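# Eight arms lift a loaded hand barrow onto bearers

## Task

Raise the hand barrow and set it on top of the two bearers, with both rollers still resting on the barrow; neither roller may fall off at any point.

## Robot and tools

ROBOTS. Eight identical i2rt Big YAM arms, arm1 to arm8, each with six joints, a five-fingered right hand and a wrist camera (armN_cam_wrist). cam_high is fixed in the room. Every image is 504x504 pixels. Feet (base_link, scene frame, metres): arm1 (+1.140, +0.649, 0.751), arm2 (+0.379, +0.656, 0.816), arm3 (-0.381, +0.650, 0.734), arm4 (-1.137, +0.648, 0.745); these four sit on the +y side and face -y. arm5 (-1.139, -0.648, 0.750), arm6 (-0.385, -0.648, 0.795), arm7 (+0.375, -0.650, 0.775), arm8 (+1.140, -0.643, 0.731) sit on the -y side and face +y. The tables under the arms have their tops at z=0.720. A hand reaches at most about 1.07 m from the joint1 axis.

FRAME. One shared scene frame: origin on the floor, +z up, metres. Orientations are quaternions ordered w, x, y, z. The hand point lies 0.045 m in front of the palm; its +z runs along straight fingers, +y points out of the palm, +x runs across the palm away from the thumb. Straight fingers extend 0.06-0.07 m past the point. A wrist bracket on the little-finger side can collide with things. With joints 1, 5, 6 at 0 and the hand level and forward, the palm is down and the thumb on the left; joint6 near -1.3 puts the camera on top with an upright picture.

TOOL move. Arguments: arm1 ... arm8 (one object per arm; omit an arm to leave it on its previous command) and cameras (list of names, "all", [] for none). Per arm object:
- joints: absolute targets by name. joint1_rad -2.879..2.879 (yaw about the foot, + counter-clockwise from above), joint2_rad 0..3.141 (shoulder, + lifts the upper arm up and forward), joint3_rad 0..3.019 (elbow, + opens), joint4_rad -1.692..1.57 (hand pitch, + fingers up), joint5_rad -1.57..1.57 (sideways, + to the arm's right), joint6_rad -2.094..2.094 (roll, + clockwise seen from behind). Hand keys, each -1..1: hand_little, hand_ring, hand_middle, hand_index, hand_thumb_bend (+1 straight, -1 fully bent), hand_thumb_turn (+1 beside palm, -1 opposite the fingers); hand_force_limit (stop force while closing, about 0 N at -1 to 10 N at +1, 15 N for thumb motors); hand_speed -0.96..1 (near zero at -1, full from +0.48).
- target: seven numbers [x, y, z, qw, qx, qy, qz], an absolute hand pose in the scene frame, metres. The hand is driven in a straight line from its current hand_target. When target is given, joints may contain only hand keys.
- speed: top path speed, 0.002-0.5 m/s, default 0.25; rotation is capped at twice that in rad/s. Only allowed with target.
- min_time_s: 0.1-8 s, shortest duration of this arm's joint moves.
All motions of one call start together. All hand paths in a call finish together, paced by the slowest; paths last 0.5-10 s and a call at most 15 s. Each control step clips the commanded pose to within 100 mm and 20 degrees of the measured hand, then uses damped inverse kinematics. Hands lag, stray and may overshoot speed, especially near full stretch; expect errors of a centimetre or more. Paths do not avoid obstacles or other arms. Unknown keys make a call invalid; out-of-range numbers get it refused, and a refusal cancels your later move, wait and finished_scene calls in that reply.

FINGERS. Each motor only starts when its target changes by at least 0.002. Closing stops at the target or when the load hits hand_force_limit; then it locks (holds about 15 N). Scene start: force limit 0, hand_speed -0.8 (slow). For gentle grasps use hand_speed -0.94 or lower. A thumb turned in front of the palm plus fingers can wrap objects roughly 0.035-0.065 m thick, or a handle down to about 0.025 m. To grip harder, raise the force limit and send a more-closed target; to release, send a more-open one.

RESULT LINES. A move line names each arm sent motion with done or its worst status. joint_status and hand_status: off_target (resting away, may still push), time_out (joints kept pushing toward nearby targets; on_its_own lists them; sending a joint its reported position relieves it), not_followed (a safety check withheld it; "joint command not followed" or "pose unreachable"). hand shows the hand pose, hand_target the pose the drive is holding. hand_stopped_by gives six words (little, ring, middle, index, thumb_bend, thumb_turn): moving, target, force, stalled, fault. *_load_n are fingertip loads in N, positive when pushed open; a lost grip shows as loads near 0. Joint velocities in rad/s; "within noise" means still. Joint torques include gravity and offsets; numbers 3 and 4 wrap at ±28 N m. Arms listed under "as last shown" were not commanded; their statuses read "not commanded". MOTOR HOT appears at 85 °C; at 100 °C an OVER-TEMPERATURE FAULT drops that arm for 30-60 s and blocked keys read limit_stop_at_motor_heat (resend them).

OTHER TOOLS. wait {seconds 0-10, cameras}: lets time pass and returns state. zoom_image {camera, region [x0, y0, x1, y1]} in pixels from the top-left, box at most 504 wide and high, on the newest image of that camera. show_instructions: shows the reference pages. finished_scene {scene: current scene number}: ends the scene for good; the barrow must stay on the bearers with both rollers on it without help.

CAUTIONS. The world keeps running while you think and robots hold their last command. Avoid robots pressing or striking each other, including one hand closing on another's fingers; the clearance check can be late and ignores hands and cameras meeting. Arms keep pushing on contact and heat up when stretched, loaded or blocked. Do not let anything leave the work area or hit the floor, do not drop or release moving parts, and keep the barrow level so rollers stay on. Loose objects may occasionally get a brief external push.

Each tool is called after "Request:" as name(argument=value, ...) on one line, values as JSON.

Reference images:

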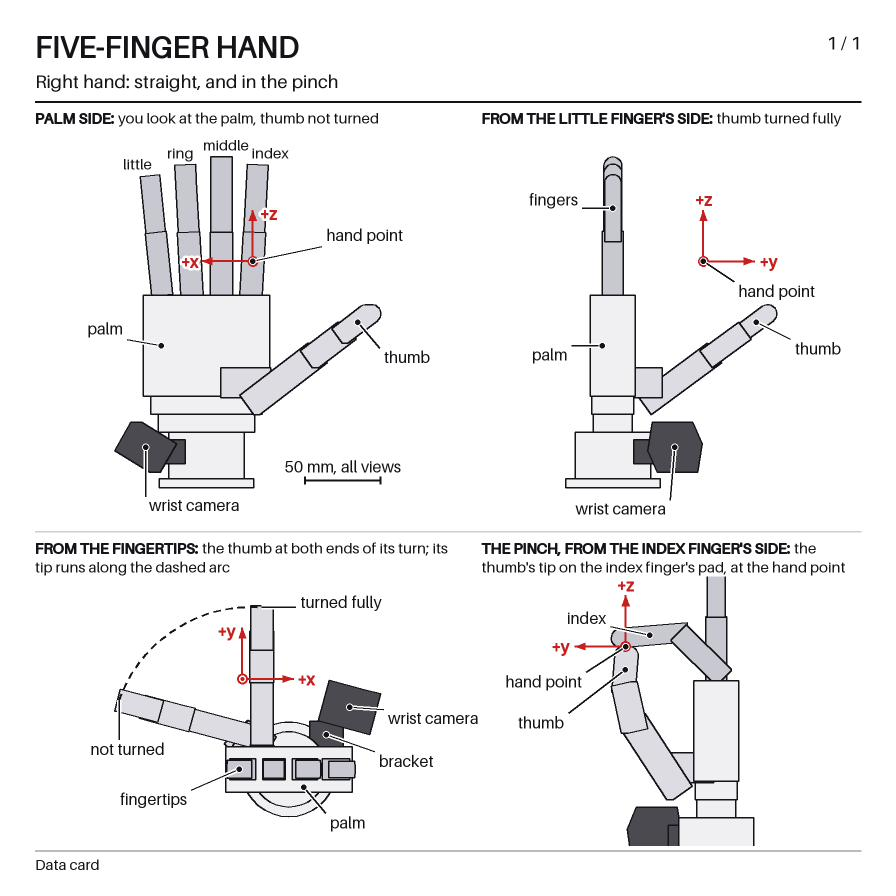

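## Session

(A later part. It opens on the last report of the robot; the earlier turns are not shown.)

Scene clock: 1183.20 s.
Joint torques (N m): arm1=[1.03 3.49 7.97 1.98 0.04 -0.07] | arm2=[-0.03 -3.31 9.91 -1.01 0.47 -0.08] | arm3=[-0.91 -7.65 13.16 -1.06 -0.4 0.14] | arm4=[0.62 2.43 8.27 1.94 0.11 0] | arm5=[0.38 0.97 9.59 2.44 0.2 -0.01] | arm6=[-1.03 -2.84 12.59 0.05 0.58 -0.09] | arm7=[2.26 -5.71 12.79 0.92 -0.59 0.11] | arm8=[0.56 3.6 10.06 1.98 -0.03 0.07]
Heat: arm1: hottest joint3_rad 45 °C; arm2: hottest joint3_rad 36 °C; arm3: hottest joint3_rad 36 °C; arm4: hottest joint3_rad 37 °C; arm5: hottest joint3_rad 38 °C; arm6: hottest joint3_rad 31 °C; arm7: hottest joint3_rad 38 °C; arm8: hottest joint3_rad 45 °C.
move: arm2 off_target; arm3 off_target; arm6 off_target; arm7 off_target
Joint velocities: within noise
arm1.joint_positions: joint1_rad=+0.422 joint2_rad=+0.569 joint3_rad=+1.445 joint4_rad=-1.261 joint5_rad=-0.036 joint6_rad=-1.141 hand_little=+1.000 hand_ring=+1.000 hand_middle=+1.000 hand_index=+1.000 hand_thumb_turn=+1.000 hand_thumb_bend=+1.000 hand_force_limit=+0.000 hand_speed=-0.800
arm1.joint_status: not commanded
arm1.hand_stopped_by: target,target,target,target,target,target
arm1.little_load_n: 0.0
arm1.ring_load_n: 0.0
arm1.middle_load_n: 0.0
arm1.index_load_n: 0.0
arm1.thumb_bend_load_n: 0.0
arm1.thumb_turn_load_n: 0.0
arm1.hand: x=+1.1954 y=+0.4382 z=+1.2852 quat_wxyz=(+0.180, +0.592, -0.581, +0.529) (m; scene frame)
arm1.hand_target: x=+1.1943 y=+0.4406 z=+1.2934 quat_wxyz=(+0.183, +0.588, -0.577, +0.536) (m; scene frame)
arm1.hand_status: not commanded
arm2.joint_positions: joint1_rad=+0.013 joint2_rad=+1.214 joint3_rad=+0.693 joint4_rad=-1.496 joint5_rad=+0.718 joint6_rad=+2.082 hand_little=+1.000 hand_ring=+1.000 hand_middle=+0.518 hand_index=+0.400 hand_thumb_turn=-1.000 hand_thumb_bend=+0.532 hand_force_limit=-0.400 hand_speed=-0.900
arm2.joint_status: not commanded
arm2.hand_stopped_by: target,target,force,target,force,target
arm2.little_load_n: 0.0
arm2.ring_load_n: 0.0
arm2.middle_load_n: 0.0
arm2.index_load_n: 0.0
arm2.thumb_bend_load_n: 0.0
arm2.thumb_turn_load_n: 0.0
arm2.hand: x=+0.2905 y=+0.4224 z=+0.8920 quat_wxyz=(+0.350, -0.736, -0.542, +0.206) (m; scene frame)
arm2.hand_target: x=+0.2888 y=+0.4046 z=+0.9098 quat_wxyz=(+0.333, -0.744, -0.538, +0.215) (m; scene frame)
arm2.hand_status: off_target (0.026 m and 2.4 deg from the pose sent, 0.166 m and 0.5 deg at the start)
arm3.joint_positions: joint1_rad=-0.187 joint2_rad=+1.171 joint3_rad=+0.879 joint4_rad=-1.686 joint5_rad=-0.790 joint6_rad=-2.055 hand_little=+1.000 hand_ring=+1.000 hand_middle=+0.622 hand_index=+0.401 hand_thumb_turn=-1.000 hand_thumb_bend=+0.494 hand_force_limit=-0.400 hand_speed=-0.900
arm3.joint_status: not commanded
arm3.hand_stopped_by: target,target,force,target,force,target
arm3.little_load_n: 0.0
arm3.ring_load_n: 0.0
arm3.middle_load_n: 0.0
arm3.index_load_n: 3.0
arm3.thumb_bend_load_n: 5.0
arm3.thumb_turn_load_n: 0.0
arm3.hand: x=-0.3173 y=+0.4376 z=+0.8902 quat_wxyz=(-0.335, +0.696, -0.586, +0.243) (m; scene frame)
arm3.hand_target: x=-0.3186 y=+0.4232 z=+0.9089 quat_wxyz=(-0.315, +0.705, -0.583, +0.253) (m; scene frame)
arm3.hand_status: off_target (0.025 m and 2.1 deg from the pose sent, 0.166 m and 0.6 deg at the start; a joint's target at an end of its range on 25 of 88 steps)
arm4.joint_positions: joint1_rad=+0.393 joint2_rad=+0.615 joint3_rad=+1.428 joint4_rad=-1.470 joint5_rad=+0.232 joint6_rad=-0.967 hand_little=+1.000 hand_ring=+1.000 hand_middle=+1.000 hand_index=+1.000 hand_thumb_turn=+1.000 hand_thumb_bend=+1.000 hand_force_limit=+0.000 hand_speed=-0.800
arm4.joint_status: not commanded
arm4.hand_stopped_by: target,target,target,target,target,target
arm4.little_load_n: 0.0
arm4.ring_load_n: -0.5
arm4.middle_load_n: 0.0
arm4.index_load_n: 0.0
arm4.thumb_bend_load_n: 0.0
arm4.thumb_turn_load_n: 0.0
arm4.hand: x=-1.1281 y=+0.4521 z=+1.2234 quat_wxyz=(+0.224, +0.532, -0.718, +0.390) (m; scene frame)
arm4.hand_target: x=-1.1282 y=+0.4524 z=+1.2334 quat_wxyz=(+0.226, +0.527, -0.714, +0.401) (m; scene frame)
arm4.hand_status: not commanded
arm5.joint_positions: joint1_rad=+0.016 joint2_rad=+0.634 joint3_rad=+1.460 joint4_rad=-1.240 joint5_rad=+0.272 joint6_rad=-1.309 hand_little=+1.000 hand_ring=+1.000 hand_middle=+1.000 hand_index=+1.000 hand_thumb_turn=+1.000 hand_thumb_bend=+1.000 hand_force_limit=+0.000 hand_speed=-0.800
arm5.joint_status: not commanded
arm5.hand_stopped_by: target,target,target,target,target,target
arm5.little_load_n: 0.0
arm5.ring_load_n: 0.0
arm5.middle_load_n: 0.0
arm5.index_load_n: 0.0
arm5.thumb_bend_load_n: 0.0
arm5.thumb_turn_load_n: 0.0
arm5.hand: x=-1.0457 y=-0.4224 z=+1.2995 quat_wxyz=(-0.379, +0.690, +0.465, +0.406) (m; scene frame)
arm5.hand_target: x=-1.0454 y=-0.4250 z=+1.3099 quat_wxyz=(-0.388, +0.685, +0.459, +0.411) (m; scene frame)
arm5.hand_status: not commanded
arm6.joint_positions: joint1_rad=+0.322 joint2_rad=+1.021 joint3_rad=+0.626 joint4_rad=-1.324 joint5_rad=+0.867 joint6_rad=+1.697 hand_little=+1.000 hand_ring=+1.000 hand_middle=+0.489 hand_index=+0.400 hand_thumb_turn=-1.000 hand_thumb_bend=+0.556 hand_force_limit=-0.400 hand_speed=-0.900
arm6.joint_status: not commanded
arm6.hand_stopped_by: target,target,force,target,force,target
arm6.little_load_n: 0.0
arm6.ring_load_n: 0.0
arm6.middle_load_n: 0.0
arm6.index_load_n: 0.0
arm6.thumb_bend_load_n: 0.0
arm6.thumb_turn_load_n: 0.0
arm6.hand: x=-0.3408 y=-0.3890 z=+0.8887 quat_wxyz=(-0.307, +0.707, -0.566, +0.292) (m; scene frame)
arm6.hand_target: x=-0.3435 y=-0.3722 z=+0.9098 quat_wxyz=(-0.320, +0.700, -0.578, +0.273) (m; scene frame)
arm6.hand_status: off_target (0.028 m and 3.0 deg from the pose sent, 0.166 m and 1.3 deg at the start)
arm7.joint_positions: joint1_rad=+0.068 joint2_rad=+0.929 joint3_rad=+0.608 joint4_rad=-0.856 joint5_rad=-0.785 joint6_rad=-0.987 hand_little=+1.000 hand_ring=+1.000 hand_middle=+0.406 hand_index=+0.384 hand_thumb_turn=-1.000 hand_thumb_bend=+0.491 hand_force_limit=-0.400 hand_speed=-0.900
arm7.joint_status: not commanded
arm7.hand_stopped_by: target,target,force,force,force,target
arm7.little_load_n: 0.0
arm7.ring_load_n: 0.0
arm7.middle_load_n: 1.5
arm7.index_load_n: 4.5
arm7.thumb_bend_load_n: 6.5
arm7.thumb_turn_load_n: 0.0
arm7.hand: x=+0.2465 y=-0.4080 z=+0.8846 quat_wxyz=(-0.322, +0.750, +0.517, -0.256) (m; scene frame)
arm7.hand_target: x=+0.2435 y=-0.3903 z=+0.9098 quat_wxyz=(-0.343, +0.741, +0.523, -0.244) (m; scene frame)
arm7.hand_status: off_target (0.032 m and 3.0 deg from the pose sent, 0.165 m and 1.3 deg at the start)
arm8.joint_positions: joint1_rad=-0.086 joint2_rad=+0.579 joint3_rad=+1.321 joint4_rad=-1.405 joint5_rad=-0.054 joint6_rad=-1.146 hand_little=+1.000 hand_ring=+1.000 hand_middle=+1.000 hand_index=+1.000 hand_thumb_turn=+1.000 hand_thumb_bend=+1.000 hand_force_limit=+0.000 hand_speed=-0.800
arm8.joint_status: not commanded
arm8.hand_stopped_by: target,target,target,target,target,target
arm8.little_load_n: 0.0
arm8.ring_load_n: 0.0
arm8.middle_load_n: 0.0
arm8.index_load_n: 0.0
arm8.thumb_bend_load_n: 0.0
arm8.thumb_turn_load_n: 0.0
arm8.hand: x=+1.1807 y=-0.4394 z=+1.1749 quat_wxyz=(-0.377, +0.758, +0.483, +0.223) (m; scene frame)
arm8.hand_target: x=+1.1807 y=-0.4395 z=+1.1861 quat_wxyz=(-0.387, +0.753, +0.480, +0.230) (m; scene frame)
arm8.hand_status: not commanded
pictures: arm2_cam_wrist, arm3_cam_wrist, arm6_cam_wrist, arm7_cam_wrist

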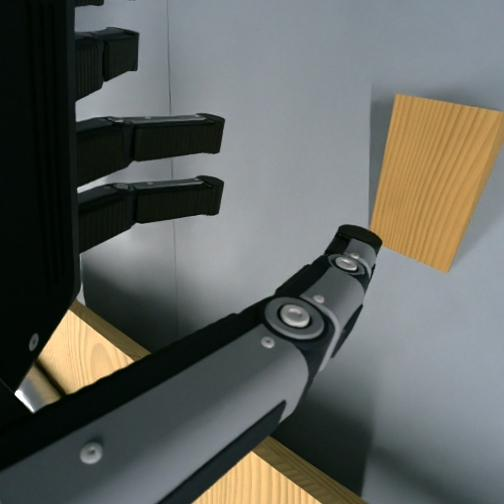

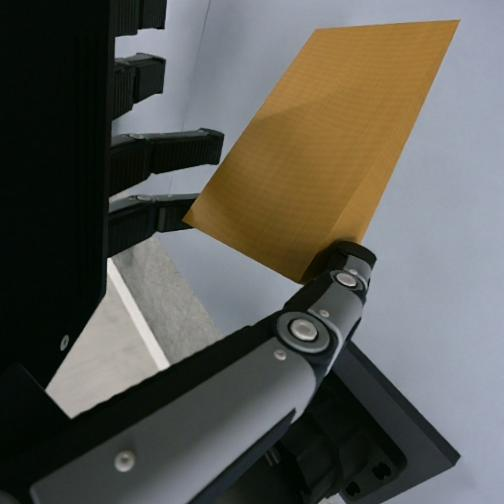

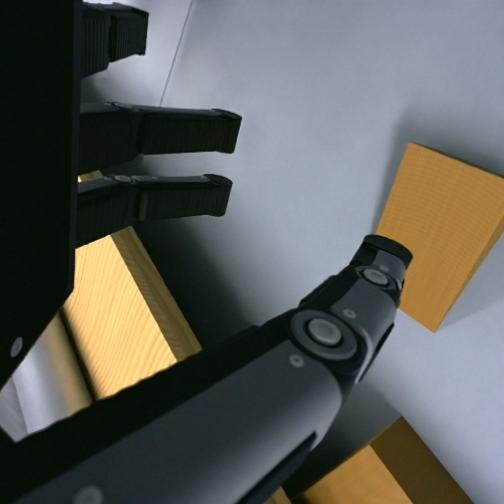

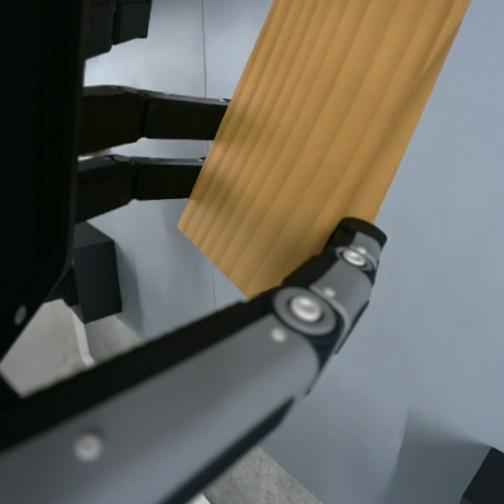

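Request:
wait(seconds=0.5, cameras=["arm2_cam_wrist", "arm3_cam_wrist", "arm6_cam_wrist", "arm7_cam_wrist", "cam_high"])

Request:
zoom_image(camera="cam_high", region=[160, 140, 340, 340])

Scene clock: 1222.50 s.
Joint torques (N m): arm1=[0.97 3.72 8.05 1.83 0.03 0.03] | arm2=[0.03 -3.37 9.89 -1.01 0.47 -0.08] | arm3=[-1.14 -7.88 13.19 -0.99 -0.4 0.16] | arm4=[0.5 2.9 8.23 1.83 0.11 0.01] | arm5=[0.5 1.03 9.58 2.37 0.21 -0.01] | arm6=[-1.03 -2.84 12.6 0.03 0.59 -0.09] | arm7=[2.43 -5.71 12.77 0.88 -0.57 0.1] | arm8=[0.56 3.66 10.06 1.98 -0.03 0.07]
Heat: arm1: hottest joint3_rad 45 °C; arm2: hottest joint3_rad 40 °C; arm3: hottest joint3_rad 44 °C; arm4: hottest joint3_rad 37 °C; arm5: hottest joint3_rad 38 °C; arm6: hottest joint3_rad 35 °C; arm7: hottest joint3_rad 48 °C; arm8: hottest joint3_rad 45 °C.
Joint velocities: within noise
arm1.joint_positions: joint1_rad=+0.422 joint2_rad=+0.569 joint3_rad=+1.445 joint4_rad=-1.261 joint5_rad=-0.036 joint6_rad=-1.141 hand_little=+1.000 hand_ring=+1.000 hand_middle=+1.000 hand_index=+1.000 hand_thumb_turn=+1.000 hand_thumb_bend=+1.000 hand_force_limit=+0.000 hand_speed=-0.800
arm1.joint_status: not commanded
arm1.hand_stopped_by: target,target,target,target,target,target
arm1.little_load_n: 0.0
arm1.ring_load_n: 0.0
arm1.middle_load_n: 0.0
arm1.index_load_n: 0.0
arm1.thumb_bend_load_n: 0.0
arm1.thumb_turn_load_n: 0.0
arm1.hand: x=+1.1954 y=+0.4382 z=+1.2852 quat_wxyz=(+0.180, +0.592, -0.581, +0.529) (m; scene frame)
arm1.hand_target: x=+1.1943 y=+0.4406 z=+1.2934 quat_wxyz=(+0.183, +0.588, -0.577, +0.536) (m; scene frame)
arm1.hand_status: not commanded
arm2.joint_positions: joint1_rad=+0.013 joint2_rad=+1.214 joint3_rad=+0.693 joint4_rad=-1.496 joint5_rad=+0.718 joint6_rad=+2.082 hand_little=+1.000 hand_ring=+1.000 hand_middle=+0.518 hand_index=+0.400 hand_thumb_turn=-1.000 hand_thumb_bend=+0.532 hand_force_limit=-0.400 hand_speed=-0.900
arm2.joint_status: not commanded
arm2.hand_stopped_by: target,target,force,target,force,target
arm2.little_load_n: 0.0
arm2.ring_load_n: 0.0
arm2.middle_load_n: 0.0
arm2.index_load_n: 0.0
arm2.thumb_bend_load_n: 0.0
arm2.thumb_turn_load_n: 0.5
arm2.hand: x=+0.2905 y=+0.4224 z=+0.8920 quat_wxyz=(+0.350, -0.736, -0.542, +0.206) (m; scene frame)
arm2.hand_target: x=+0.2888 y=+0.4046 z=+0.9098 quat_wxyz=(+0.333, -0.744, -0.538, +0.215) (m; scene frame)
arm2.hand_status: off_target (0.026 m and 2.4 deg from the pose sent, 0.166 m and 0.5 deg at the start)
arm3.joint_positions: joint1_rad=-0.187 joint2_rad=+1.171 joint3_rad=+0.879 joint4_rad=-1.686 joint5_rad=-0.790 joint6_rad=-2.055 hand_little=+1.000 hand_ring=+1.000 hand_middle=+0.622 hand_index=+0.401 hand_thumb_turn=-1.000 hand_thumb_bend=+0.494 hand_force_limit=-0.400 hand_speed=-0.900
arm3.joint_status: not commanded
arm3.hand_stopped_by: target,target,force,target,force,target
arm3.little_load_n: 0.0
arm3.ring_load_n: 0.0
arm3.middle_load_n: 0.0
arm3.index_load_n: 3.0
arm3.thumb_bend_load_n: 5.0
arm3.thumb_turn_load_n: 0.0
arm3.hand: x=-0.3173 y=+0.4376 z=+0.8902 quat_wxyz=(-0.335, +0.696, -0.586, +0.243) (m; scene frame)
arm3.hand_target: x=-0.3186 y=+0.4232 z=+0.9089 quat_wxyz=(-0.315, +0.705, -0.583, +0.253) (m; scene frame)
arm3.hand_status: off_target (0.025 m and 2.2 deg from the pose sent, 0.166 m and 0.6 deg at the start; a joint's target at an end of its range on 25 of 88 steps)
arm4.joint_positions: joint1_rad=+0.393 joint2_rad=+0.615 joint3_rad=+1.428 joint4_rad=-1.470 joint5_rad=+0.232 joint6_rad=-0.967 hand_little=+1.000 hand_ring=+1.000 hand_middle=+1.000 hand_index=+1.000 hand_thumb_turn=+1.000 hand_thumb_bend=+1.000 hand_force_limit=+0.000 hand_speed=-0.800
arm4.joint_status: not commanded
arm4.hand_stopped_by: target,target,target,target,target,target
arm4.little_load_n: 0.0
arm4.ring_load_n: 0.0
arm4.middle_load_n: 0.0
arm4.index_load_n: 0.0
arm4.thumb_bend_load_n: 0.0
arm4.thumb_turn_load_n: 0.0
arm4.hand: x=-1.1281 y=+0.4521 z=+1.2234 quat_wxyz=(+0.224, +0.532, -0.718, +0.390) (m; scene frame)
arm4.hand_target: x=-1.1282 y=+0.4524 z=+1.2334 quat_wxyz=(+0.226, +0.527, -0.714, +0.401) (m; scene frame)
arm4.hand_status: not commanded
arm5.joint_positions: joint1_rad=+0.016 joint2_rad=+0.634 joint3_rad=+1.460 joint4_rad=-1.240 joint5_rad=+0.272 joint6_rad=-1.309 hand_little=+1.000 hand_ring=+1.000 hand_middle=+1.000 hand_index=+1.000 hand_thumb_turn=+1.000 hand_thumb_bend=+1.000 hand_force_limit=+0.000 hand_speed=-0.800
arm5.joint_status: not commanded
arm5.hand_stopped_by: target,target,target,target,target,target
arm5.little_load_n: 0.0
arm5.ring_load_n: 0.0
arm5.middle_load_n: 0.0
arm5.index_load_n: 0.0
arm5.thumb_bend_load_n: 0.0
arm5.thumb_turn_load_n: 0.0
arm5.hand: x=-1.0457 y=-0.4224 z=+1.2995 quat_wxyz=(-0.379, +0.690, +0.465, +0.406) (m; scene frame)
arm5.hand_target: x=-1.0454 y=-0.4250 z=+1.3099 quat_wxyz=(-0.388, +0.685, +0.459, +0.411) (m; scene frame)
arm5.hand_status: not commanded
arm6.joint_positions: joint1_rad=+0.322 joint2_rad=+1.021 joint3_rad=+0.626 joint4_rad=-1.324 joint5_rad=+0.867 joint6_rad=+1.697 hand_little=+1.000 hand_ring=+1.000 hand_middle=+0.489 hand_index=+0.400 hand_thumb_turn=-1.000 hand_thumb_bend=+0.556 hand_force_limit=-0.400 hand_speed=-0.900
arm6.joint_status: not commanded
arm6.hand_stopped_by: target,target,force,target,force,target
arm6.little_load_n: 0.0
arm6.ring_load_n: 0.0
arm6.middle_load_n: 0.0
arm6.index_load_n: 0.0
arm6.thumb_bend_load_n: 0.0
arm6.thumb_turn_load_n: 0.0
arm6.hand: x=-0.3408 y=-0.3890 z=+0.8887 quat_wxyz=(-0.307, +0.707, -0.566, +0.292) (m; scene frame)
arm6.hand_target: x=-0.3435 y=-0.3721 z=+0.9098 quat_wxyz=(-0.320, +0.700, -0.578, +0.273) (m; scene frame)
arm6.hand_status: off_target (0.028 m and 3.0 deg from the pose sent, 0.166 m and 1.3 deg at the start)
arm7.joint_positions: joint1_rad=+0.068 joint2_rad=+0.929 joint3_rad=+0.608 joint4_rad=-0.856 joint5_rad=-0.785 joint6_rad=-0.987 hand_little=+1.000 hand_ring=+1.000 hand_middle=+0.406 hand_index=+0.384 hand_thumb_turn=-1.000 hand_thumb_bend=+0.491 hand_force_limit=-0.400 hand_speed=-0.900
arm7.joint_status: not commanded
arm7.hand_stopped_by: target,target,force,force,force,target
arm7.little_load_n: 0.0
arm7.ring_load_n: 0.0
arm7.middle_load_n: 1.5
arm7.index_load_n: 4.5
arm7.thumb_bend_load_n: 7.0
arm7.thumb_turn_load_n: -0.5
arm7.hand: x=+0.2465 y=-0.4080 z=+0.8846 quat_wxyz=(-0.322, +0.750, +0.517, -0.256) (m; scene frame)
arm7.hand_target: x=+0.2435 y=-0.3903 z=+0.9098 quat_wxyz=(-0.343, +0.741, +0.523, -0.244) (m; scene frame)
arm7.hand_status: off_target (0.032 m and 3.0 deg from the pose sent, 0.165 m and 1.3 deg at the start)
arm8.joint_positions: joint1_rad=-0.086 joint2_rad=+0.579 joint3_rad=+1.321 joint4_rad=-1.405 joint5_rad=-0.054 joint6_rad=-1.146 hand_little=+1.000 hand_ring=+1.000 hand_middle=+1.000 hand_index=+1.000 hand_thumb_turn=+1.000 hand_thumb_bend=+1.000 hand_force_limit=+0.000 hand_speed=-0.800
arm8.joint_status: not commanded
arm8.hand_stopped_by: target,target,target,target,target,target
arm8.little_load_n: 0.0
arm8.ring_load_n: 0.0
arm8.middle_load_n: -0.5
arm8.index_load_n: 0.0
arm8.thumb_bend_load_n: 0.0
arm8.thumb_turn_load_n: 0.0
arm8.hand: x=+1.1807 y=-0.4394 z=+1.1749 quat_wxyz=(-0.377, +0.758, +0.483, +0.223) (m; scene frame)
arm8.hand_target: x=+1.1807 y=-0.4395 z=+1.1861 quat_wxyz=(-0.387, +0.753, +0.480, +0.230) (m; scene frame)
arm8.hand_status: not commanded
wait: 0.50 s; at rest from the start
pictures: arm2_cam_wrist, arm3_cam_wrist, arm6_cam_wrist, arm7_cam_wrist, cam_high

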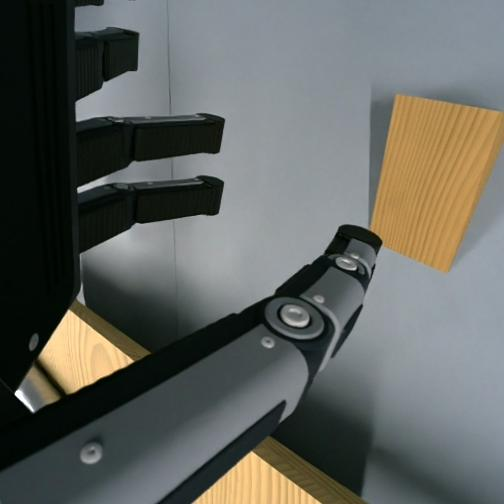

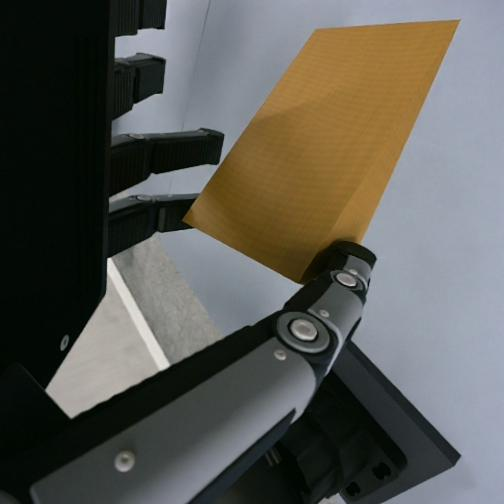

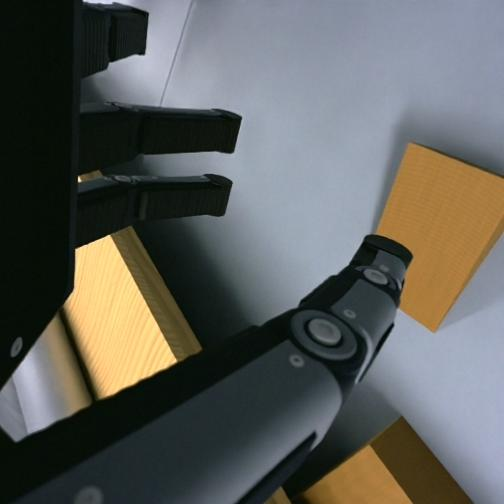

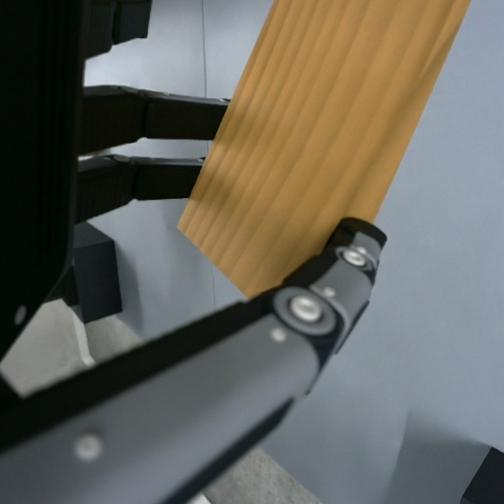

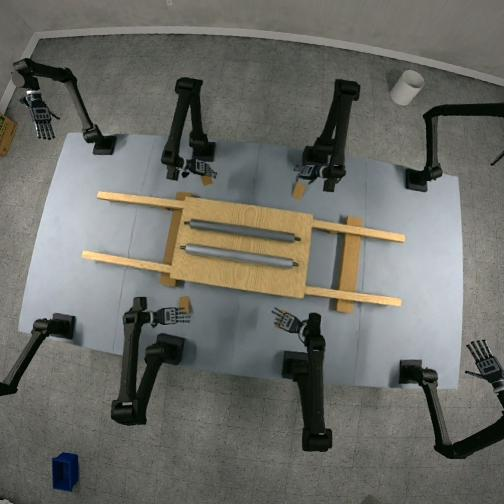

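Scaled by 2.520 from the camera's 504x504 image, which has a finer 720x720 frame.

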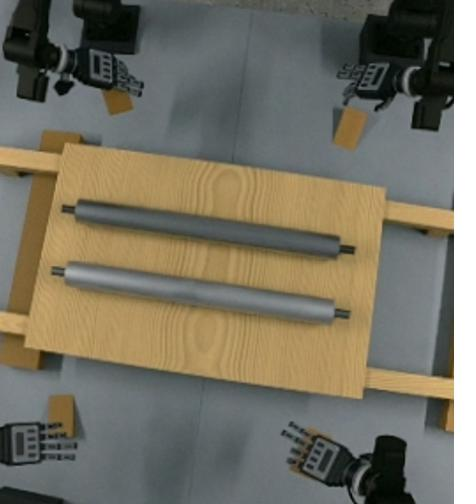

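Request:
move(arm3={"target": [-0.26, 0.225, 0.915, 0.2961, -0.6355, 0.6467, -0.3013], "speed": 0.1}, arm7={"target": [0.21, -0.183, 0.915, 0.3013, -0.6467, -0.6355, 0.2961], "speed": 0.1}, arm2={"target": [0.3307, 0.4711, 0.83, 0.386, -0.711, -0.5166, 0.2804], "speed": 0.1, "joints": {"hand_index": 1.0, "hand_middle": 1.0, "hand_thumb_bend": 0.75, "hand_speed": -0.6}}, arm6={"target": [-0.3618, -0.4122, 0.83, 0.3729, -0.6868, 0.5482, -0.2977], "speed": 0.1, "joints": {"hand_index": 1.0, "hand_middle": 1.0, "hand_thumb_bend": 0.75, "hand_speed": -0.6}}, cameras=["arm2_cam_wrist", "arm3_cam_wrist", "arm6_cam_wrist", "arm7_cam_wrist", "cam_high"])

Scene clock: 1310.73 s.
Joint torques (N m): arm1=[0.09 3.31 8.1 1.83 0.07 -0.02] | arm2=[2.02 -1.67 5.12 -0.25 0.31 0.17] | arm3=[-0.67 -12.86 14.41 0.36 -0.63 0.14] | arm4=[0.15 2.49 8.27 1.77 0.15 0] | arm5=[0.62 0.85 9.61 2.4 0.21 0] | arm6=[0.5 -1.14 6.2 0.31 0.74 0.03] | arm7=[2.84 -14.62 12.1 0.46 -0.9 -0.13] | arm8=[0.56 3.66 10.04 1.99 -0.03 0.08]
Heat: arm1: hottest joint3_rad 45 °C; arm2: hottest joint3_rad 45 °C; arm3: hottest joint3_rad 50 °C; arm4: hottest joint3_rad 38 °C; arm5: hottest joint3_rad 38 °C; arm6: hottest joint3_rad 40 °C; arm7: hottest joint3_rad 55 °C; arm8: hottest joint3_rad 46 °C.
move: arm2 off_target; arm3 off_target; arm6 done; arm7 off_target
Joint velocities: within noise
arm1, arm4, arm5, arm8: as last shown
arm1.middle_load_n: -0.5
arm2.joint_positions: joint1_rad=+0.191 joint2_rad=+1.174 joint3_rad=+0.478 joint4_rad=-1.348 joint5_rad=+0.667 joint6_rad=+2.082 hand_little=+1.000 hand_ring=+1.000 hand_middle=+1.000 hand_index=+1.000 hand_thumb_turn=-1.000 hand_thumb_bend=+0.750 hand_force_limit=-0.400 hand_speed=-0.600
arm2.joint_status: all done
arm2.hand_stopped_by: target,target,target,target,target,target
arm2.little_load_n: 0.0
arm2.ring_load_n: 0.0
arm2.middle_load_n: 0.0
arm2.index_load_n: 0.0
arm2.thumb_bend_load_n: 0.0
arm2.thumb_turn_load_n: 0.0
arm2.hand: x=+0.3271 y=+0.4723 z=+0.8308 quat_wxyz=(+0.334, -0.689, -0.608, +0.208) (m; scene frame)
arm2.hand_target: x=+0.3297 y=+0.4709 z=+0.8300 quat_wxyz=(+0.328, -0.691, -0.609, +0.213) (m; scene frame)
arm2.hand_status: off_target (0.004 m and 14.9 deg from the pose sent, 0.088 m and 10.4 deg at the start; a joint's target at an end of its range on 86 of 90 steps)
arm3.joint_positions: joint1_rad=-0.047 joint2_rad=+1.523 joint3_rad=+1.248 joint4_rad=-1.320 joint5_rad=-0.886 joint6_rad=-1.536 hand_little=+1.000 hand_ring=+1.000 hand_middle=+0.622 hand_index=+0.401 hand_thumb_turn=-1.000 hand_thumb_bend=+0.494 hand_force_limit=-0.400 hand_speed=-0.900
arm3.joint_status: not commanded
arm3.hand_stopped_by: target,target,force,target,force,target
arm3.little_load_n: 0.0
arm3.ring_load_n: 0.0
arm3.middle_load_n: 0.0
arm3.index_load_n: 3.0
arm3.thumb_bend_load_n: 4.5
arm3.thumb_turn_load_n: 0.0
arm3.hand: x=-0.2648 y=+0.2487 z=+0.8970 quat_wxyz=(-0.313, +0.626, -0.656, +0.283) (m; scene frame)
arm3.hand_target: x=-0.2601 y=+0.2266 z=+0.9153 quat_wxyz=(-0.296, +0.635, -0.646, +0.302) (m; scene frame)
arm3.hand_status: off_target (0.030 m and 3.2 deg from the pose sent, 0.221 m and 12.7 deg at the start)
arm6.joint_positions: joint1_rad=+0.545 joint2_rad=+1.152 joint3_rad=+0.472 joint4_rad=-1.283 joint5_rad=+0.938 joint6_rad=+2.053 hand_little=+1.000 hand_ring=+1.000 hand_middle=+1.000 hand_index=+1.000 hand_thumb_turn=-1.000 hand_thumb_bend=+0.750 hand_force_limit=-0.400 hand_speed=-0.600
arm6.joint_status: all done
arm6.hand_stopped_by: target,target,target,target,target,target
arm6.little_load_n: 0.0
arm6.ring_load_n: 0.0
arm6.middle_load_n: 0.0
arm6.index_load_n: 0.0
arm6.thumb_bend_load_n: 0.0
arm6.thumb_turn_load_n: 0.0
arm6.hand: x=-0.3596 y=-0.4135 z=+0.8318 quat_wxyz=(-0.369, +0.687, -0.550, +0.300) (m; scene frame)
arm6.hand_target: x=-0.3617 y=-0.4124 z=+0.8300 quat_wxyz=(-0.373, +0.687, -0.548, +0.298) (m; scene frame)
arm6.hand_status: done (0.003 m and 0.6 deg from the pose sent, 0.066 m and 8.2 deg at the start)
arm7.joint_positions: joint1_rad=+0.106 joint2_rad=+1.630 joint3_rad=+1.288 joint4_rad=-1.103 joint5_rad=-0.862 joint6_rad=-1.361 hand_little=+1.000 hand_ring=+1.000 hand_middle=+0.406 hand_index=+0.384 hand_thumb_turn=-1.000 hand_thumb_bend=+0.491 hand_force_limit=-0.400 hand_speed=-0.900
arm7.joint_status: not commanded
arm7.hand_stopped_by: target,target,force,force,force,target
arm7.little_load_n: 0.0
arm7.ring_load_n: 0.0
arm7.middle_load_n: 1.5
arm7.index_load_n: 4.5
arm7.thumb_bend_load_n: 7.0
arm7.thumb_turn_load_n: 0.0
arm7.hand: x=+0.2170 y=-0.2018 z=+0.8995 quat_wxyz=(-0.285, +0.661, +0.623, -0.306) (m; scene frame)
arm7.hand_target: x=+0.2102 y=-0.1841 z=+0.9154 quat_wxyz=(-0.302, +0.647, +0.635, -0.296) (m; scene frame)
arm7.hand_status: off_target (0.025 m and 3.1 deg from the pose sent, 0.230 m and 18.7 deg at the start)
arm8.middle_load_n: 0.0
pictures: arm2_cam_wrist, arm3_cam_wrist, arm6_cam_wrist, arm7_cam_wrist, cam_high

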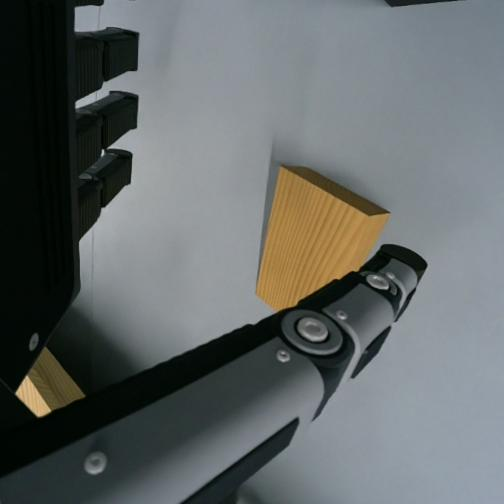

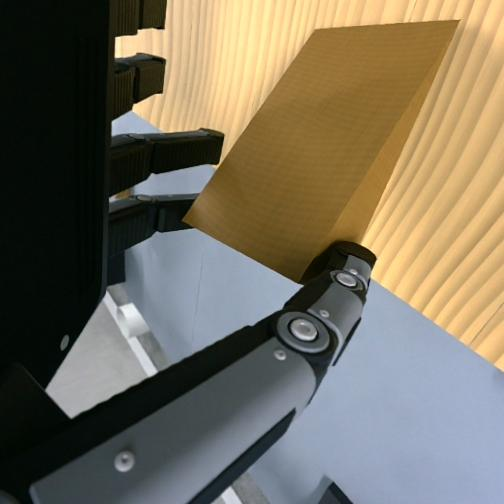

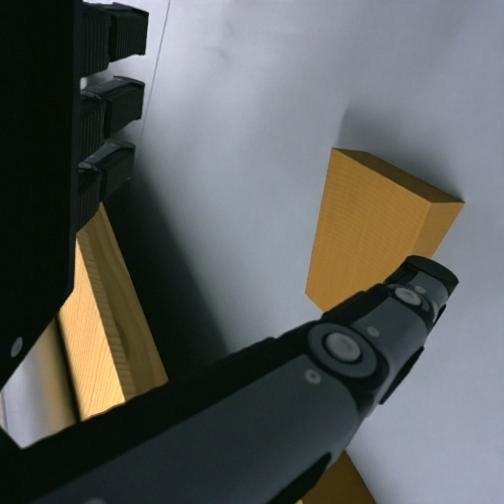

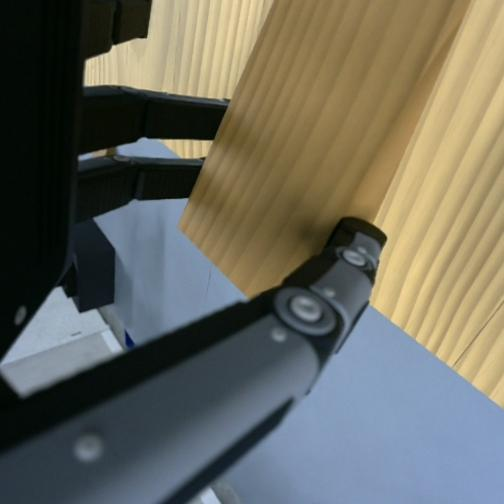

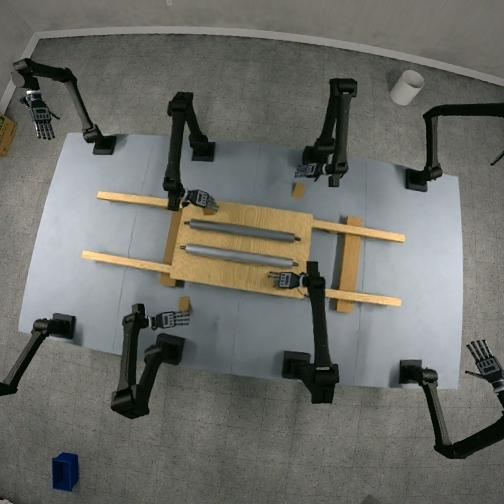

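Request:
move(arm3={"target": [-0.26, 0.222, 0.87, 0.2961, -0.6355, 0.6467, -0.3013], "speed": 0.06}, arm7={"target": [0.21, -0.18, 0.87, 0.3013, -0.6467, -0.6355, 0.2961], "speed": 0.06}, arm2={"target": [0.309, 0.464, 0.80, 0.3374, -0.6214, -0.6214, 0.3374], "speed": 0.08, "joints": {"hand_ring": 0.0, "hand_little": 0.0, "hand_thumb_bend": 0.7}}, arm6={"target": [-0.3563, -0.4115, 0.76, 0.3729, -0.6868, 0.5482, -0.2977], "speed": 0.08, "joints": {"hand_thumb_bend": 0.6}}, cameras=["arm2_cam_wrist", "arm3_cam_wrist", "arm6_cam_wrist", "arm7_cam_wrist"])

Scene clock: 1568.20 s.
Joint torques (N m): arm1=[0.73 3.37 7.87 1.83 0.05 0.04] | arm2=[1.96 -0.32 4.18 -0.12 0.59 0.17] | arm3=[-0.5 -13.04 8.72 0.55 -0.59 0.13] | arm4=[0.38 2.73 8.2 1.87 0.14 -0.01] | arm5=[0.44 0.85 9.59 2.41 0.21 -0.02] | arm6=[-1.26 -2.14 4.08 0.38 0.75 -0.13] | arm7=[2.55 -15.33 7.24 1.18 -0.9 -0.13] | arm8=[0.56 3.6 10.04 1.98 -0.03 0.07]
Heat: arm1: hottest joint3_rad 46 °C; arm2: hottest joint3_rad 38 °C; arm3: hottest joint3_rad 55 °C; arm4: hottest joint3_rad 38 °C; arm5: hottest joint3_rad 39 °C; arm6: hottest joint3_rad 33 °C; arm7: hottest joint3_rad 57 °C; arm8: hottest joint3_rad 46 °C.
move: arm2 done; arm3 done; arm6 done; arm7 done
Joint velocities: within noise
arm1, arm4, arm5, arm8: as last shown
arm1.middle_load_n: 0.0
arm2.joint_positions: joint1_rad=+0.283 joint2_rad=+1.241 joint3_rad=+0.347 joint4_rad=-1.102 joint5_rad=+0.889 joint6_rad=+2.082 hand_little=+0.000 hand_ring=+0.000 hand_middle=+1.000 hand_index=+1.000 hand_thumb_turn=-1.000 hand_thumb_bend=+0.700 hand_force_limit=-0.400 hand_speed=-0.600
arm2.joint_status: all done
arm2.hand_stopped_by: target,target,target,target,target,target
arm2.little_load_n: 0.0
arm2.ring_load_n: 0.0
arm2.middle_load_n: 0.0
arm2.index_load_n: 0.0
arm2.thumb_bend_load_n: 0.0
arm2.thumb_turn_load_n: 0.0
arm2.hand: x=+0.3072 y=+0.4632 z=+0.8023 quat_wxyz=(+0.333, -0.622, -0.627, +0.329) (m; scene frame)
arm2.hand_target: x=+0.3084 y=+0.4637 z=+0.8001 quat_wxyz=(+0.332, -0.620, -0.628, +0.333) (m; scene frame)
arm2.hand_status: done (0.003 m and 1.3 deg from the pose sent, 0.037 m and 16.8 deg at the start; a joint's target at an end of its range on 74 of 75 steps)
arm3.joint_positions: joint1_rad=-0.045 joint2_rad=+1.566 joint3_rad=+1.242 joint4_rad=-1.203 joint5_rad=-0.886 joint6_rad=-1.533 hand_little=+1.000 hand_ring=+1.000 hand_middle=+0.622 hand_index=+0.401 hand_thumb_turn=-1.000 hand_thumb_bend=+0.494 hand_force_limit=-0.400 hand_speed=-0.900
arm3.joint_status: not commanded
arm3.hand_stopped_by: target,target,force,target,force,target
arm3.little_load_n: 0.0
arm3.ring_load_n: -0.5
arm3.middle_load_n: 0.0
arm3.index_load_n: 2.5
arm3.thumb_bend_load_n: 4.5
arm3.thumb_turn_load_n: 0.0
arm3.hand: x=-0.2642 y=+0.2221 z=+0.8745 quat_wxyz=(-0.292, +0.637, -0.646, +0.304) (m; scene frame)
arm3.hand_target: x=-0.2601 y=+0.2221 z=+0.8701 quat_wxyz=(-0.296, +0.635, -0.647, +0.301) (m; scene frame)
arm3.hand_status: done (0.006 m and 0.6 deg from the pose sent, 0.038 m and 3.1 deg at the start)
arm5.little_load_n: 0.5
arm5.ring_load_n: 0.5
arm6.joint_positions: joint1_rad=+0.540 joint2_rad=+1.379 joint3_rad=+0.386 joint4_rad=-0.934 joint5_rad=+0.948 joint6_rad=+2.033 hand_little=+1.000 hand_ring=+1.000 hand_middle=+1.000 hand_index=+1.000 hand_thumb_turn=-1.000 hand_thumb_bend=+0.600 hand_force_limit=-0.400 hand_speed=-0.600
arm6.joint_status: all done
arm6.hand_stopped_by: target,target,target,target,target,target
arm6.little_load_n: 0.0
arm6.ring_load_n: 0.0
arm6.middle_load_n: 0.0
arm6.index_load_n: 0.0
arm6.thumb_bend_load_n: 0.0
arm6.thumb_turn_load_n: 0.0
arm6.hand: x=-0.3604 y=-0.4091 z=+0.7627 quat_wxyz=(-0.376, +0.687, -0.550, +0.291) (m; scene frame)
arm6.hand_target: x=-0.3564 y=-0.4116 z=+0.7602 quat_wxyz=(-0.373, +0.687, -0.548, +0.298) (m; scene frame)
arm6.hand_status: done (0.005 m and 0.9 deg from the pose sent, 0.072 m and 0.5 deg at the start)
arm7.joint_positions: joint1_rad=+0.106 joint2_rad=+1.683 joint3_rad=+1.288 joint4_rad=-1.010 joint5_rad=-0.862 joint6_rad=-1.362 hand_little=+1.000 hand_ring=+1.000 hand_middle=+0.406 hand_index=+0.384 hand_thumb_turn=-1.000 hand_thumb_bend=+0.491 hand_force_limit=-0.400 hand_speed=-0.900
arm7.joint_status: not commanded
arm7.hand_stopped_by: target,target,force,force,force,target
arm7.little_load_n: 0.0
arm7.ring_load_n: 0.0
arm7.middle_load_n: 1.5
arm7.index_load_n: 4.5
arm7.thumb_bend_load_n: 7.0
arm7.thumb_turn_load_n: 0.0
arm7.hand: x=+0.2150 y=-0.1802 z=+0.8746 quat_wxyz=(-0.300, +0.655, +0.628, -0.294) (m; scene frame)
arm7.hand_target: x=+0.2100 y=-0.1800 z=+0.8701 quat_wxyz=(-0.301, +0.647, +0.635, -0.296) (m; scene frame)
arm7.hand_status: done (0.007 m and 1.2 deg from the pose sent, 0.037 m and 3.1 deg at the start)
pictures: arm2_cam_wrist, arm3_cam_wrist, arm6_cam_wrist, arm7_cam_wrist

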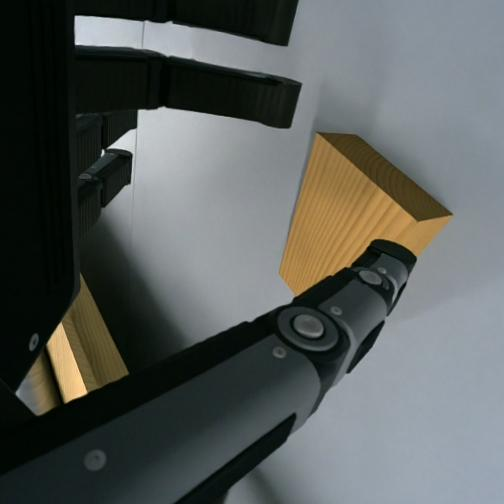

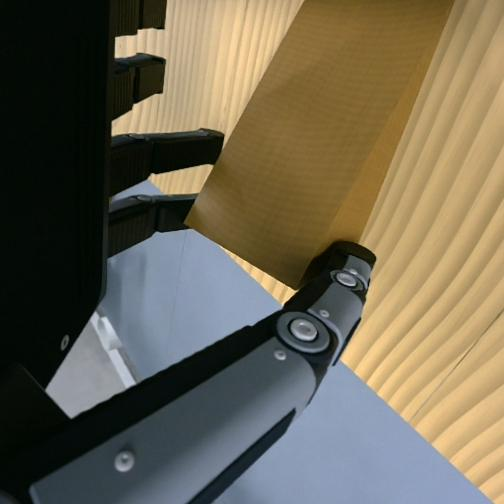

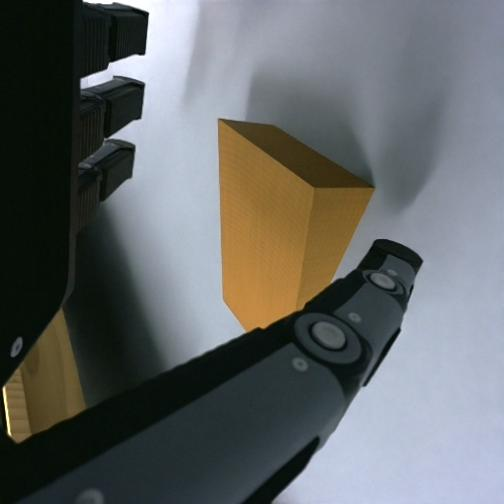

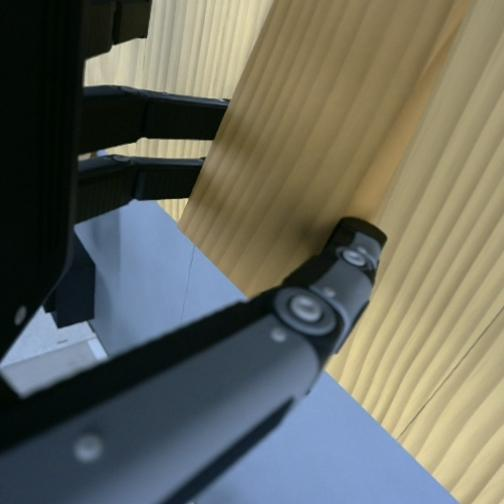

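Request:
move(arm3={"target": [-0.26, 0.222, 0.848, 0.2961, -0.6355, 0.6467, -0.3013], "speed": 0.04}, arm7={"target": [0.21, -0.18, 0.848, 0.3013, -0.6467, -0.6355, 0.2961], "speed": 0.04}, arm2={"target": [0.309, 0.464, 0.746, 0.3374, -0.6214, -0.6214, 0.3374], "speed": 0.06}, arm6={"target": [-0.3563, -0.4115, 0.739, 0.3729, -0.6868, 0.5482, -0.2977], "speed": 0.04}, cameras=["arm2_cam_wrist", "arm3_cam_wrist", "arm6_cam_wrist", "arm7_cam_wrist", "cam_high"])

Request:
zoom_image(camera="cam_high", region=[160, 180, 260, 280])

Request:
zoom_image(camera="cam_high", region=[240, 220, 340, 320])

Scene clock: 1597.00 s.
Joint torques (N m): arm1=[0.32 3.37 8.02 2.03 0.05 -0.06] | arm2=[1.85 -1.67 2.33 -0.17 0.54 0.17] | arm3=[-0.62 -13.39 8.35 0.59 -0.58 0.16] | arm4=[0.44 2.61 8.23 1.81 0.14 0] | arm5=[0.38 0.97 9.57 2.4 0.19 -0.02] | arm6=[-1.26 -2.61 3.29 0.38 0.75 -0.14] | arm7=[2.61 -15.27 6.8 1.21 -0.82 -0.13] | arm8=[0.62 3.66 10.04 1.99 -0.03 0.07]
Heat: arm1: hottest joint3_rad 46 °C; arm2: hottest joint3_rad 37 °C; arm3: hottest joint3_rad 50 °C; arm4: hottest joint3_rad 38 °C; arm5: hottest joint3_rad 39 °C; arm6: hottest joint3_rad 32 °C; arm7: hottest joint3_rad 52 °C; arm8: hottest joint3_rad 47 °C.
move: arm2 done; arm3 done; arm6 done; arm7 done
Joint velocities: arm1=[within noise] | arm2=[within noise] | arm3=[within noise] | arm4=[within noise] | arm5=[within noise] | arm6=[-0.015 0.005 -0.007 0.017 -0.007 -0.168] | arm7=[within noise] | arm8=[within noise]
arm1, arm4, arm5, arm8: as last shown
arm2.joint_positions: joint1_rad=+0.288 joint2_rad=+1.496 joint3_rad=+0.306 joint4_rad=-0.807 joint5_rad=+0.888 joint6_rad=+2.082 hand_little=+0.000 hand_ring=+0.000 hand_middle=+1.000 hand_index=+1.000 hand_thumb_turn=-1.000 hand_thumb_bend=+0.700 hand_force_limit=-0.400 hand_speed=-0.600
arm2.joint_status: not commanded
arm2.hand_stopped_by: target,target,target,target,target,target
arm2.little_load_n: 0.0
arm2.ring_load_n: 0.0
arm2.middle_load_n: 0.5
arm2.index_load_n: 0.0
arm2.thumb_bend_load_n: 0.0
arm2.thumb_turn_load_n: 0.0
arm2.hand: x=+0.3075 y=+0.4622 z=+0.7478 quat_wxyz=(+0.333, -0.621, -0.629, +0.329) (m; scene frame)
arm2.hand_target: x=+0.3083 y=+0.4638 z=+0.7461 quat_wxyz=(+0.332, -0.619, -0.629, +0.332) (m; scene frame)
arm2.hand_status: done (0.003 m and 1.4 deg from the pose sent, 0.056 m and 1.3 deg at the start; a joint's target at an end of its range on 50 of 50 steps)
arm3.joint_positions: joint1_rad=-0.044 joint2_rad=+1.586 joint3_rad=+1.206 joint4_rad=-1.146 joint5_rad=-0.886 joint6_rad=-1.532 hand_little=+1.000 hand_ring=+1.000 hand_middle=+0.622 hand_index=+0.401 hand_thumb_turn=-1.000 hand_thumb_bend=+0.494 hand_force_limit=-0.400 hand_speed=-0.900
arm3.joint_status: not commanded
arm3.hand_stopped_by: target,target,force,target,force,target
arm3.little_load_n: 0.0
arm3.ring_load_n: 0.0
arm3.middle_load_n: 0.0
arm3.index_load_n: 2.5
arm3.thumb_bend_load_n: 4.5
arm3.thumb_turn_load_n: -0.5
arm3.hand: x=-0.2642 y=+0.2218 z=+0.8530 quat_wxyz=(-0.292, +0.637, -0.646, +0.304) (m; scene frame)
arm3.hand_target: x=-0.2601 y=+0.2220 z=+0.8481 quat_wxyz=(-0.296, +0.635, -0.646, +0.301) (m; scene frame)
arm3.hand_status: done (0.007 m and 0.6 deg from the pose sent, 0.027 m and 0.6 deg at the start)
arm4.middle_load_n: -0.5
arm5.little_load_n: 0.0
arm5.ring_load_n: 0.0
arm6.joint_positions: joint1_rad=+0.540 joint2_rad=+1.470 joint3_rad=+0.373 joint4_rad=-0.829 joint5_rad=+0.948 joint6_rad=+2.031 hand_little=+1.000 hand_ring=+1.000 hand_middle=+1.000 hand_index=+1.000 hand_thumb_turn=-1.000 hand_thumb_bend=+0.600 hand_force_limit=-0.400 hand_speed=-0.600
arm6.joint_status: not commanded
arm6.hand_stopped_by: target,target,target,target,target,target
arm6.little_load_n: 0.0
arm6.ring_load_n: 0.0
arm6.middle_load_n: 0.0
arm6.index_load_n: 0.0
arm6.thumb_bend_load_n: 0.0
arm6.thumb_turn_load_n: 0.0
arm6.hand: x=-0.3607 y=-0.4086 z=+0.7417 quat_wxyz=(-0.376, +0.687, -0.550, +0.290) (m; scene frame)
arm6.hand_target: x=-0.3565 y=-0.4116 z=+0.7392 quat_wxyz=(-0.373, +0.687, -0.548, +0.298) (m; scene frame)
arm6.hand_status: done (0.006 m and 0.9 deg from the pose sent, 0.024 m and 0.9 deg at the start)
arm7.joint_positions: joint1_rad=+0.106 joint2_rad=+1.705 joint3_rad=+1.262 joint4_rad=-0.957 joint5_rad=-0.865 joint6_rad=-1.363 hand_little=+1.000 hand_ring=+1.000 hand_middle=+0.405 hand_index=+0.384 hand_thumb_turn=-1.000 hand_thumb_bend=+0.491 hand_force_limit=-0.400 hand_speed=-0.900
arm7.joint_status: not commanded
arm7.hand_stopped_by: target,target,force,force,force,target
arm7.little_load_n: 0.0
arm7.ring_load_n: 0.0
arm7.middle_load_n: 1.5
arm7.index_load_n: 4.5
arm7.thumb_bend_load_n: 7.0
arm7.thumb_turn_load_n: -0.5
arm7.hand: x=+0.2146 y=-0.1786 z=+0.8555 quat_wxyz=(-0.302, +0.653, +0.629, -0.294) (m; scene frame)
arm7.hand_target: x=+0.2101 y=-0.1801 z=+0.8481 quat_wxyz=(-0.301, +0.647, +0.635, -0.296) (m; scene frame)
arm7.hand_status: done (0.009 m and 1.1 deg from the pose sent, 0.027 m and 1.2 deg at the start)
pictures: arm2_cam_wrist, arm3_cam_wrist, arm6_cam_wrist, arm7_cam_wrist, cam_high

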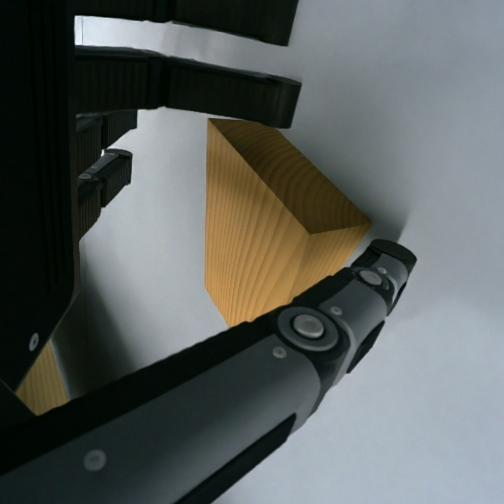

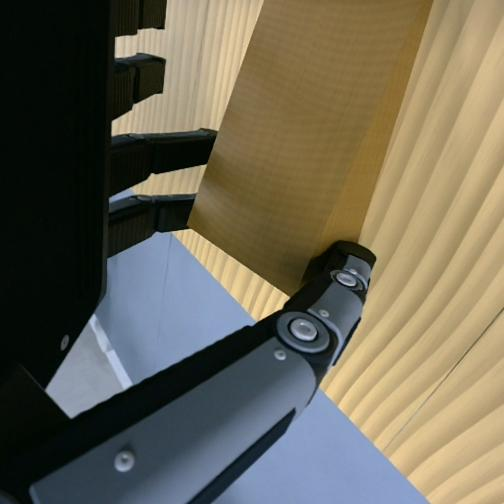

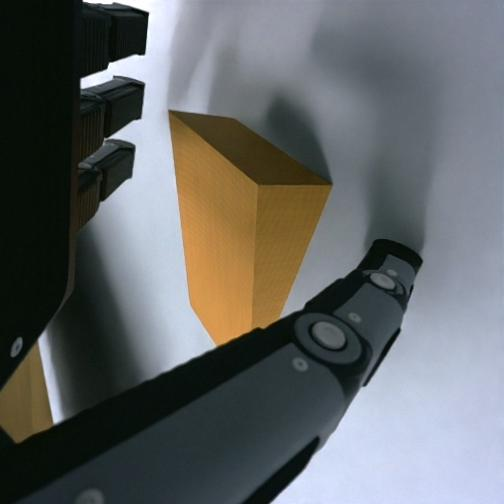

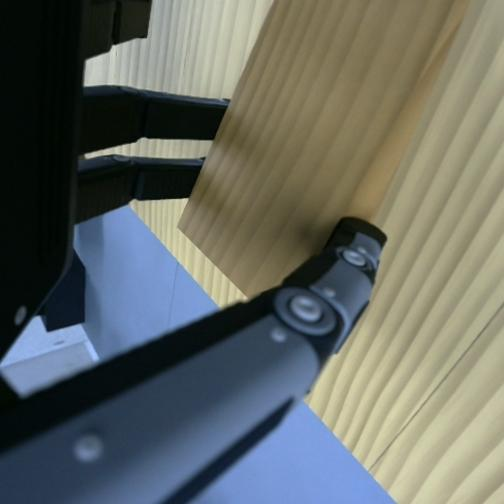

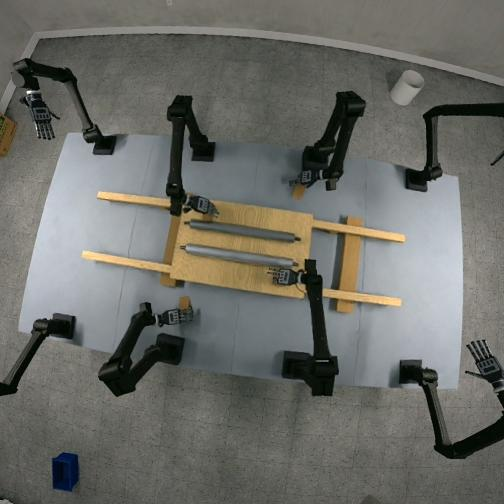

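Scaled by 5.040 from the camera's 504x504 image, which has a finer 720x720 frame.

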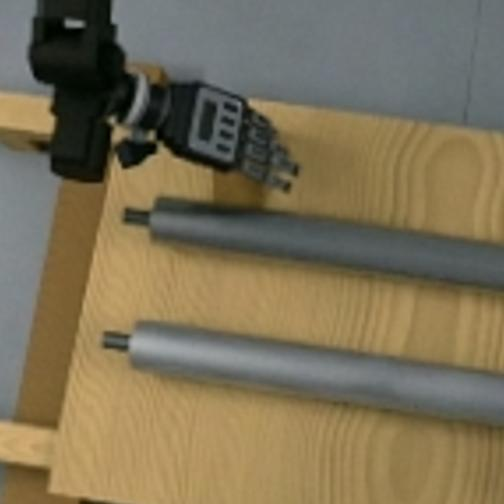

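Scaled by 5.040 from the camera's 504x504 image, which has a finer 720x720 frame.

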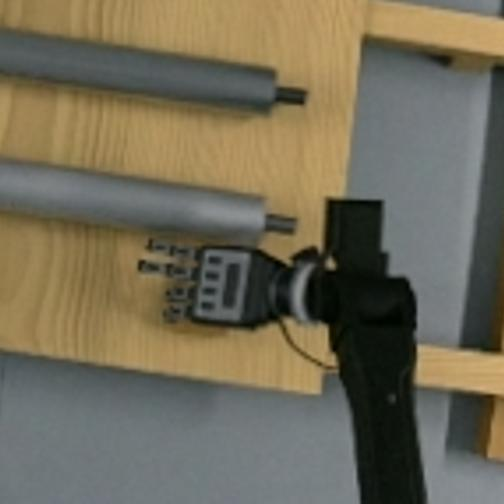

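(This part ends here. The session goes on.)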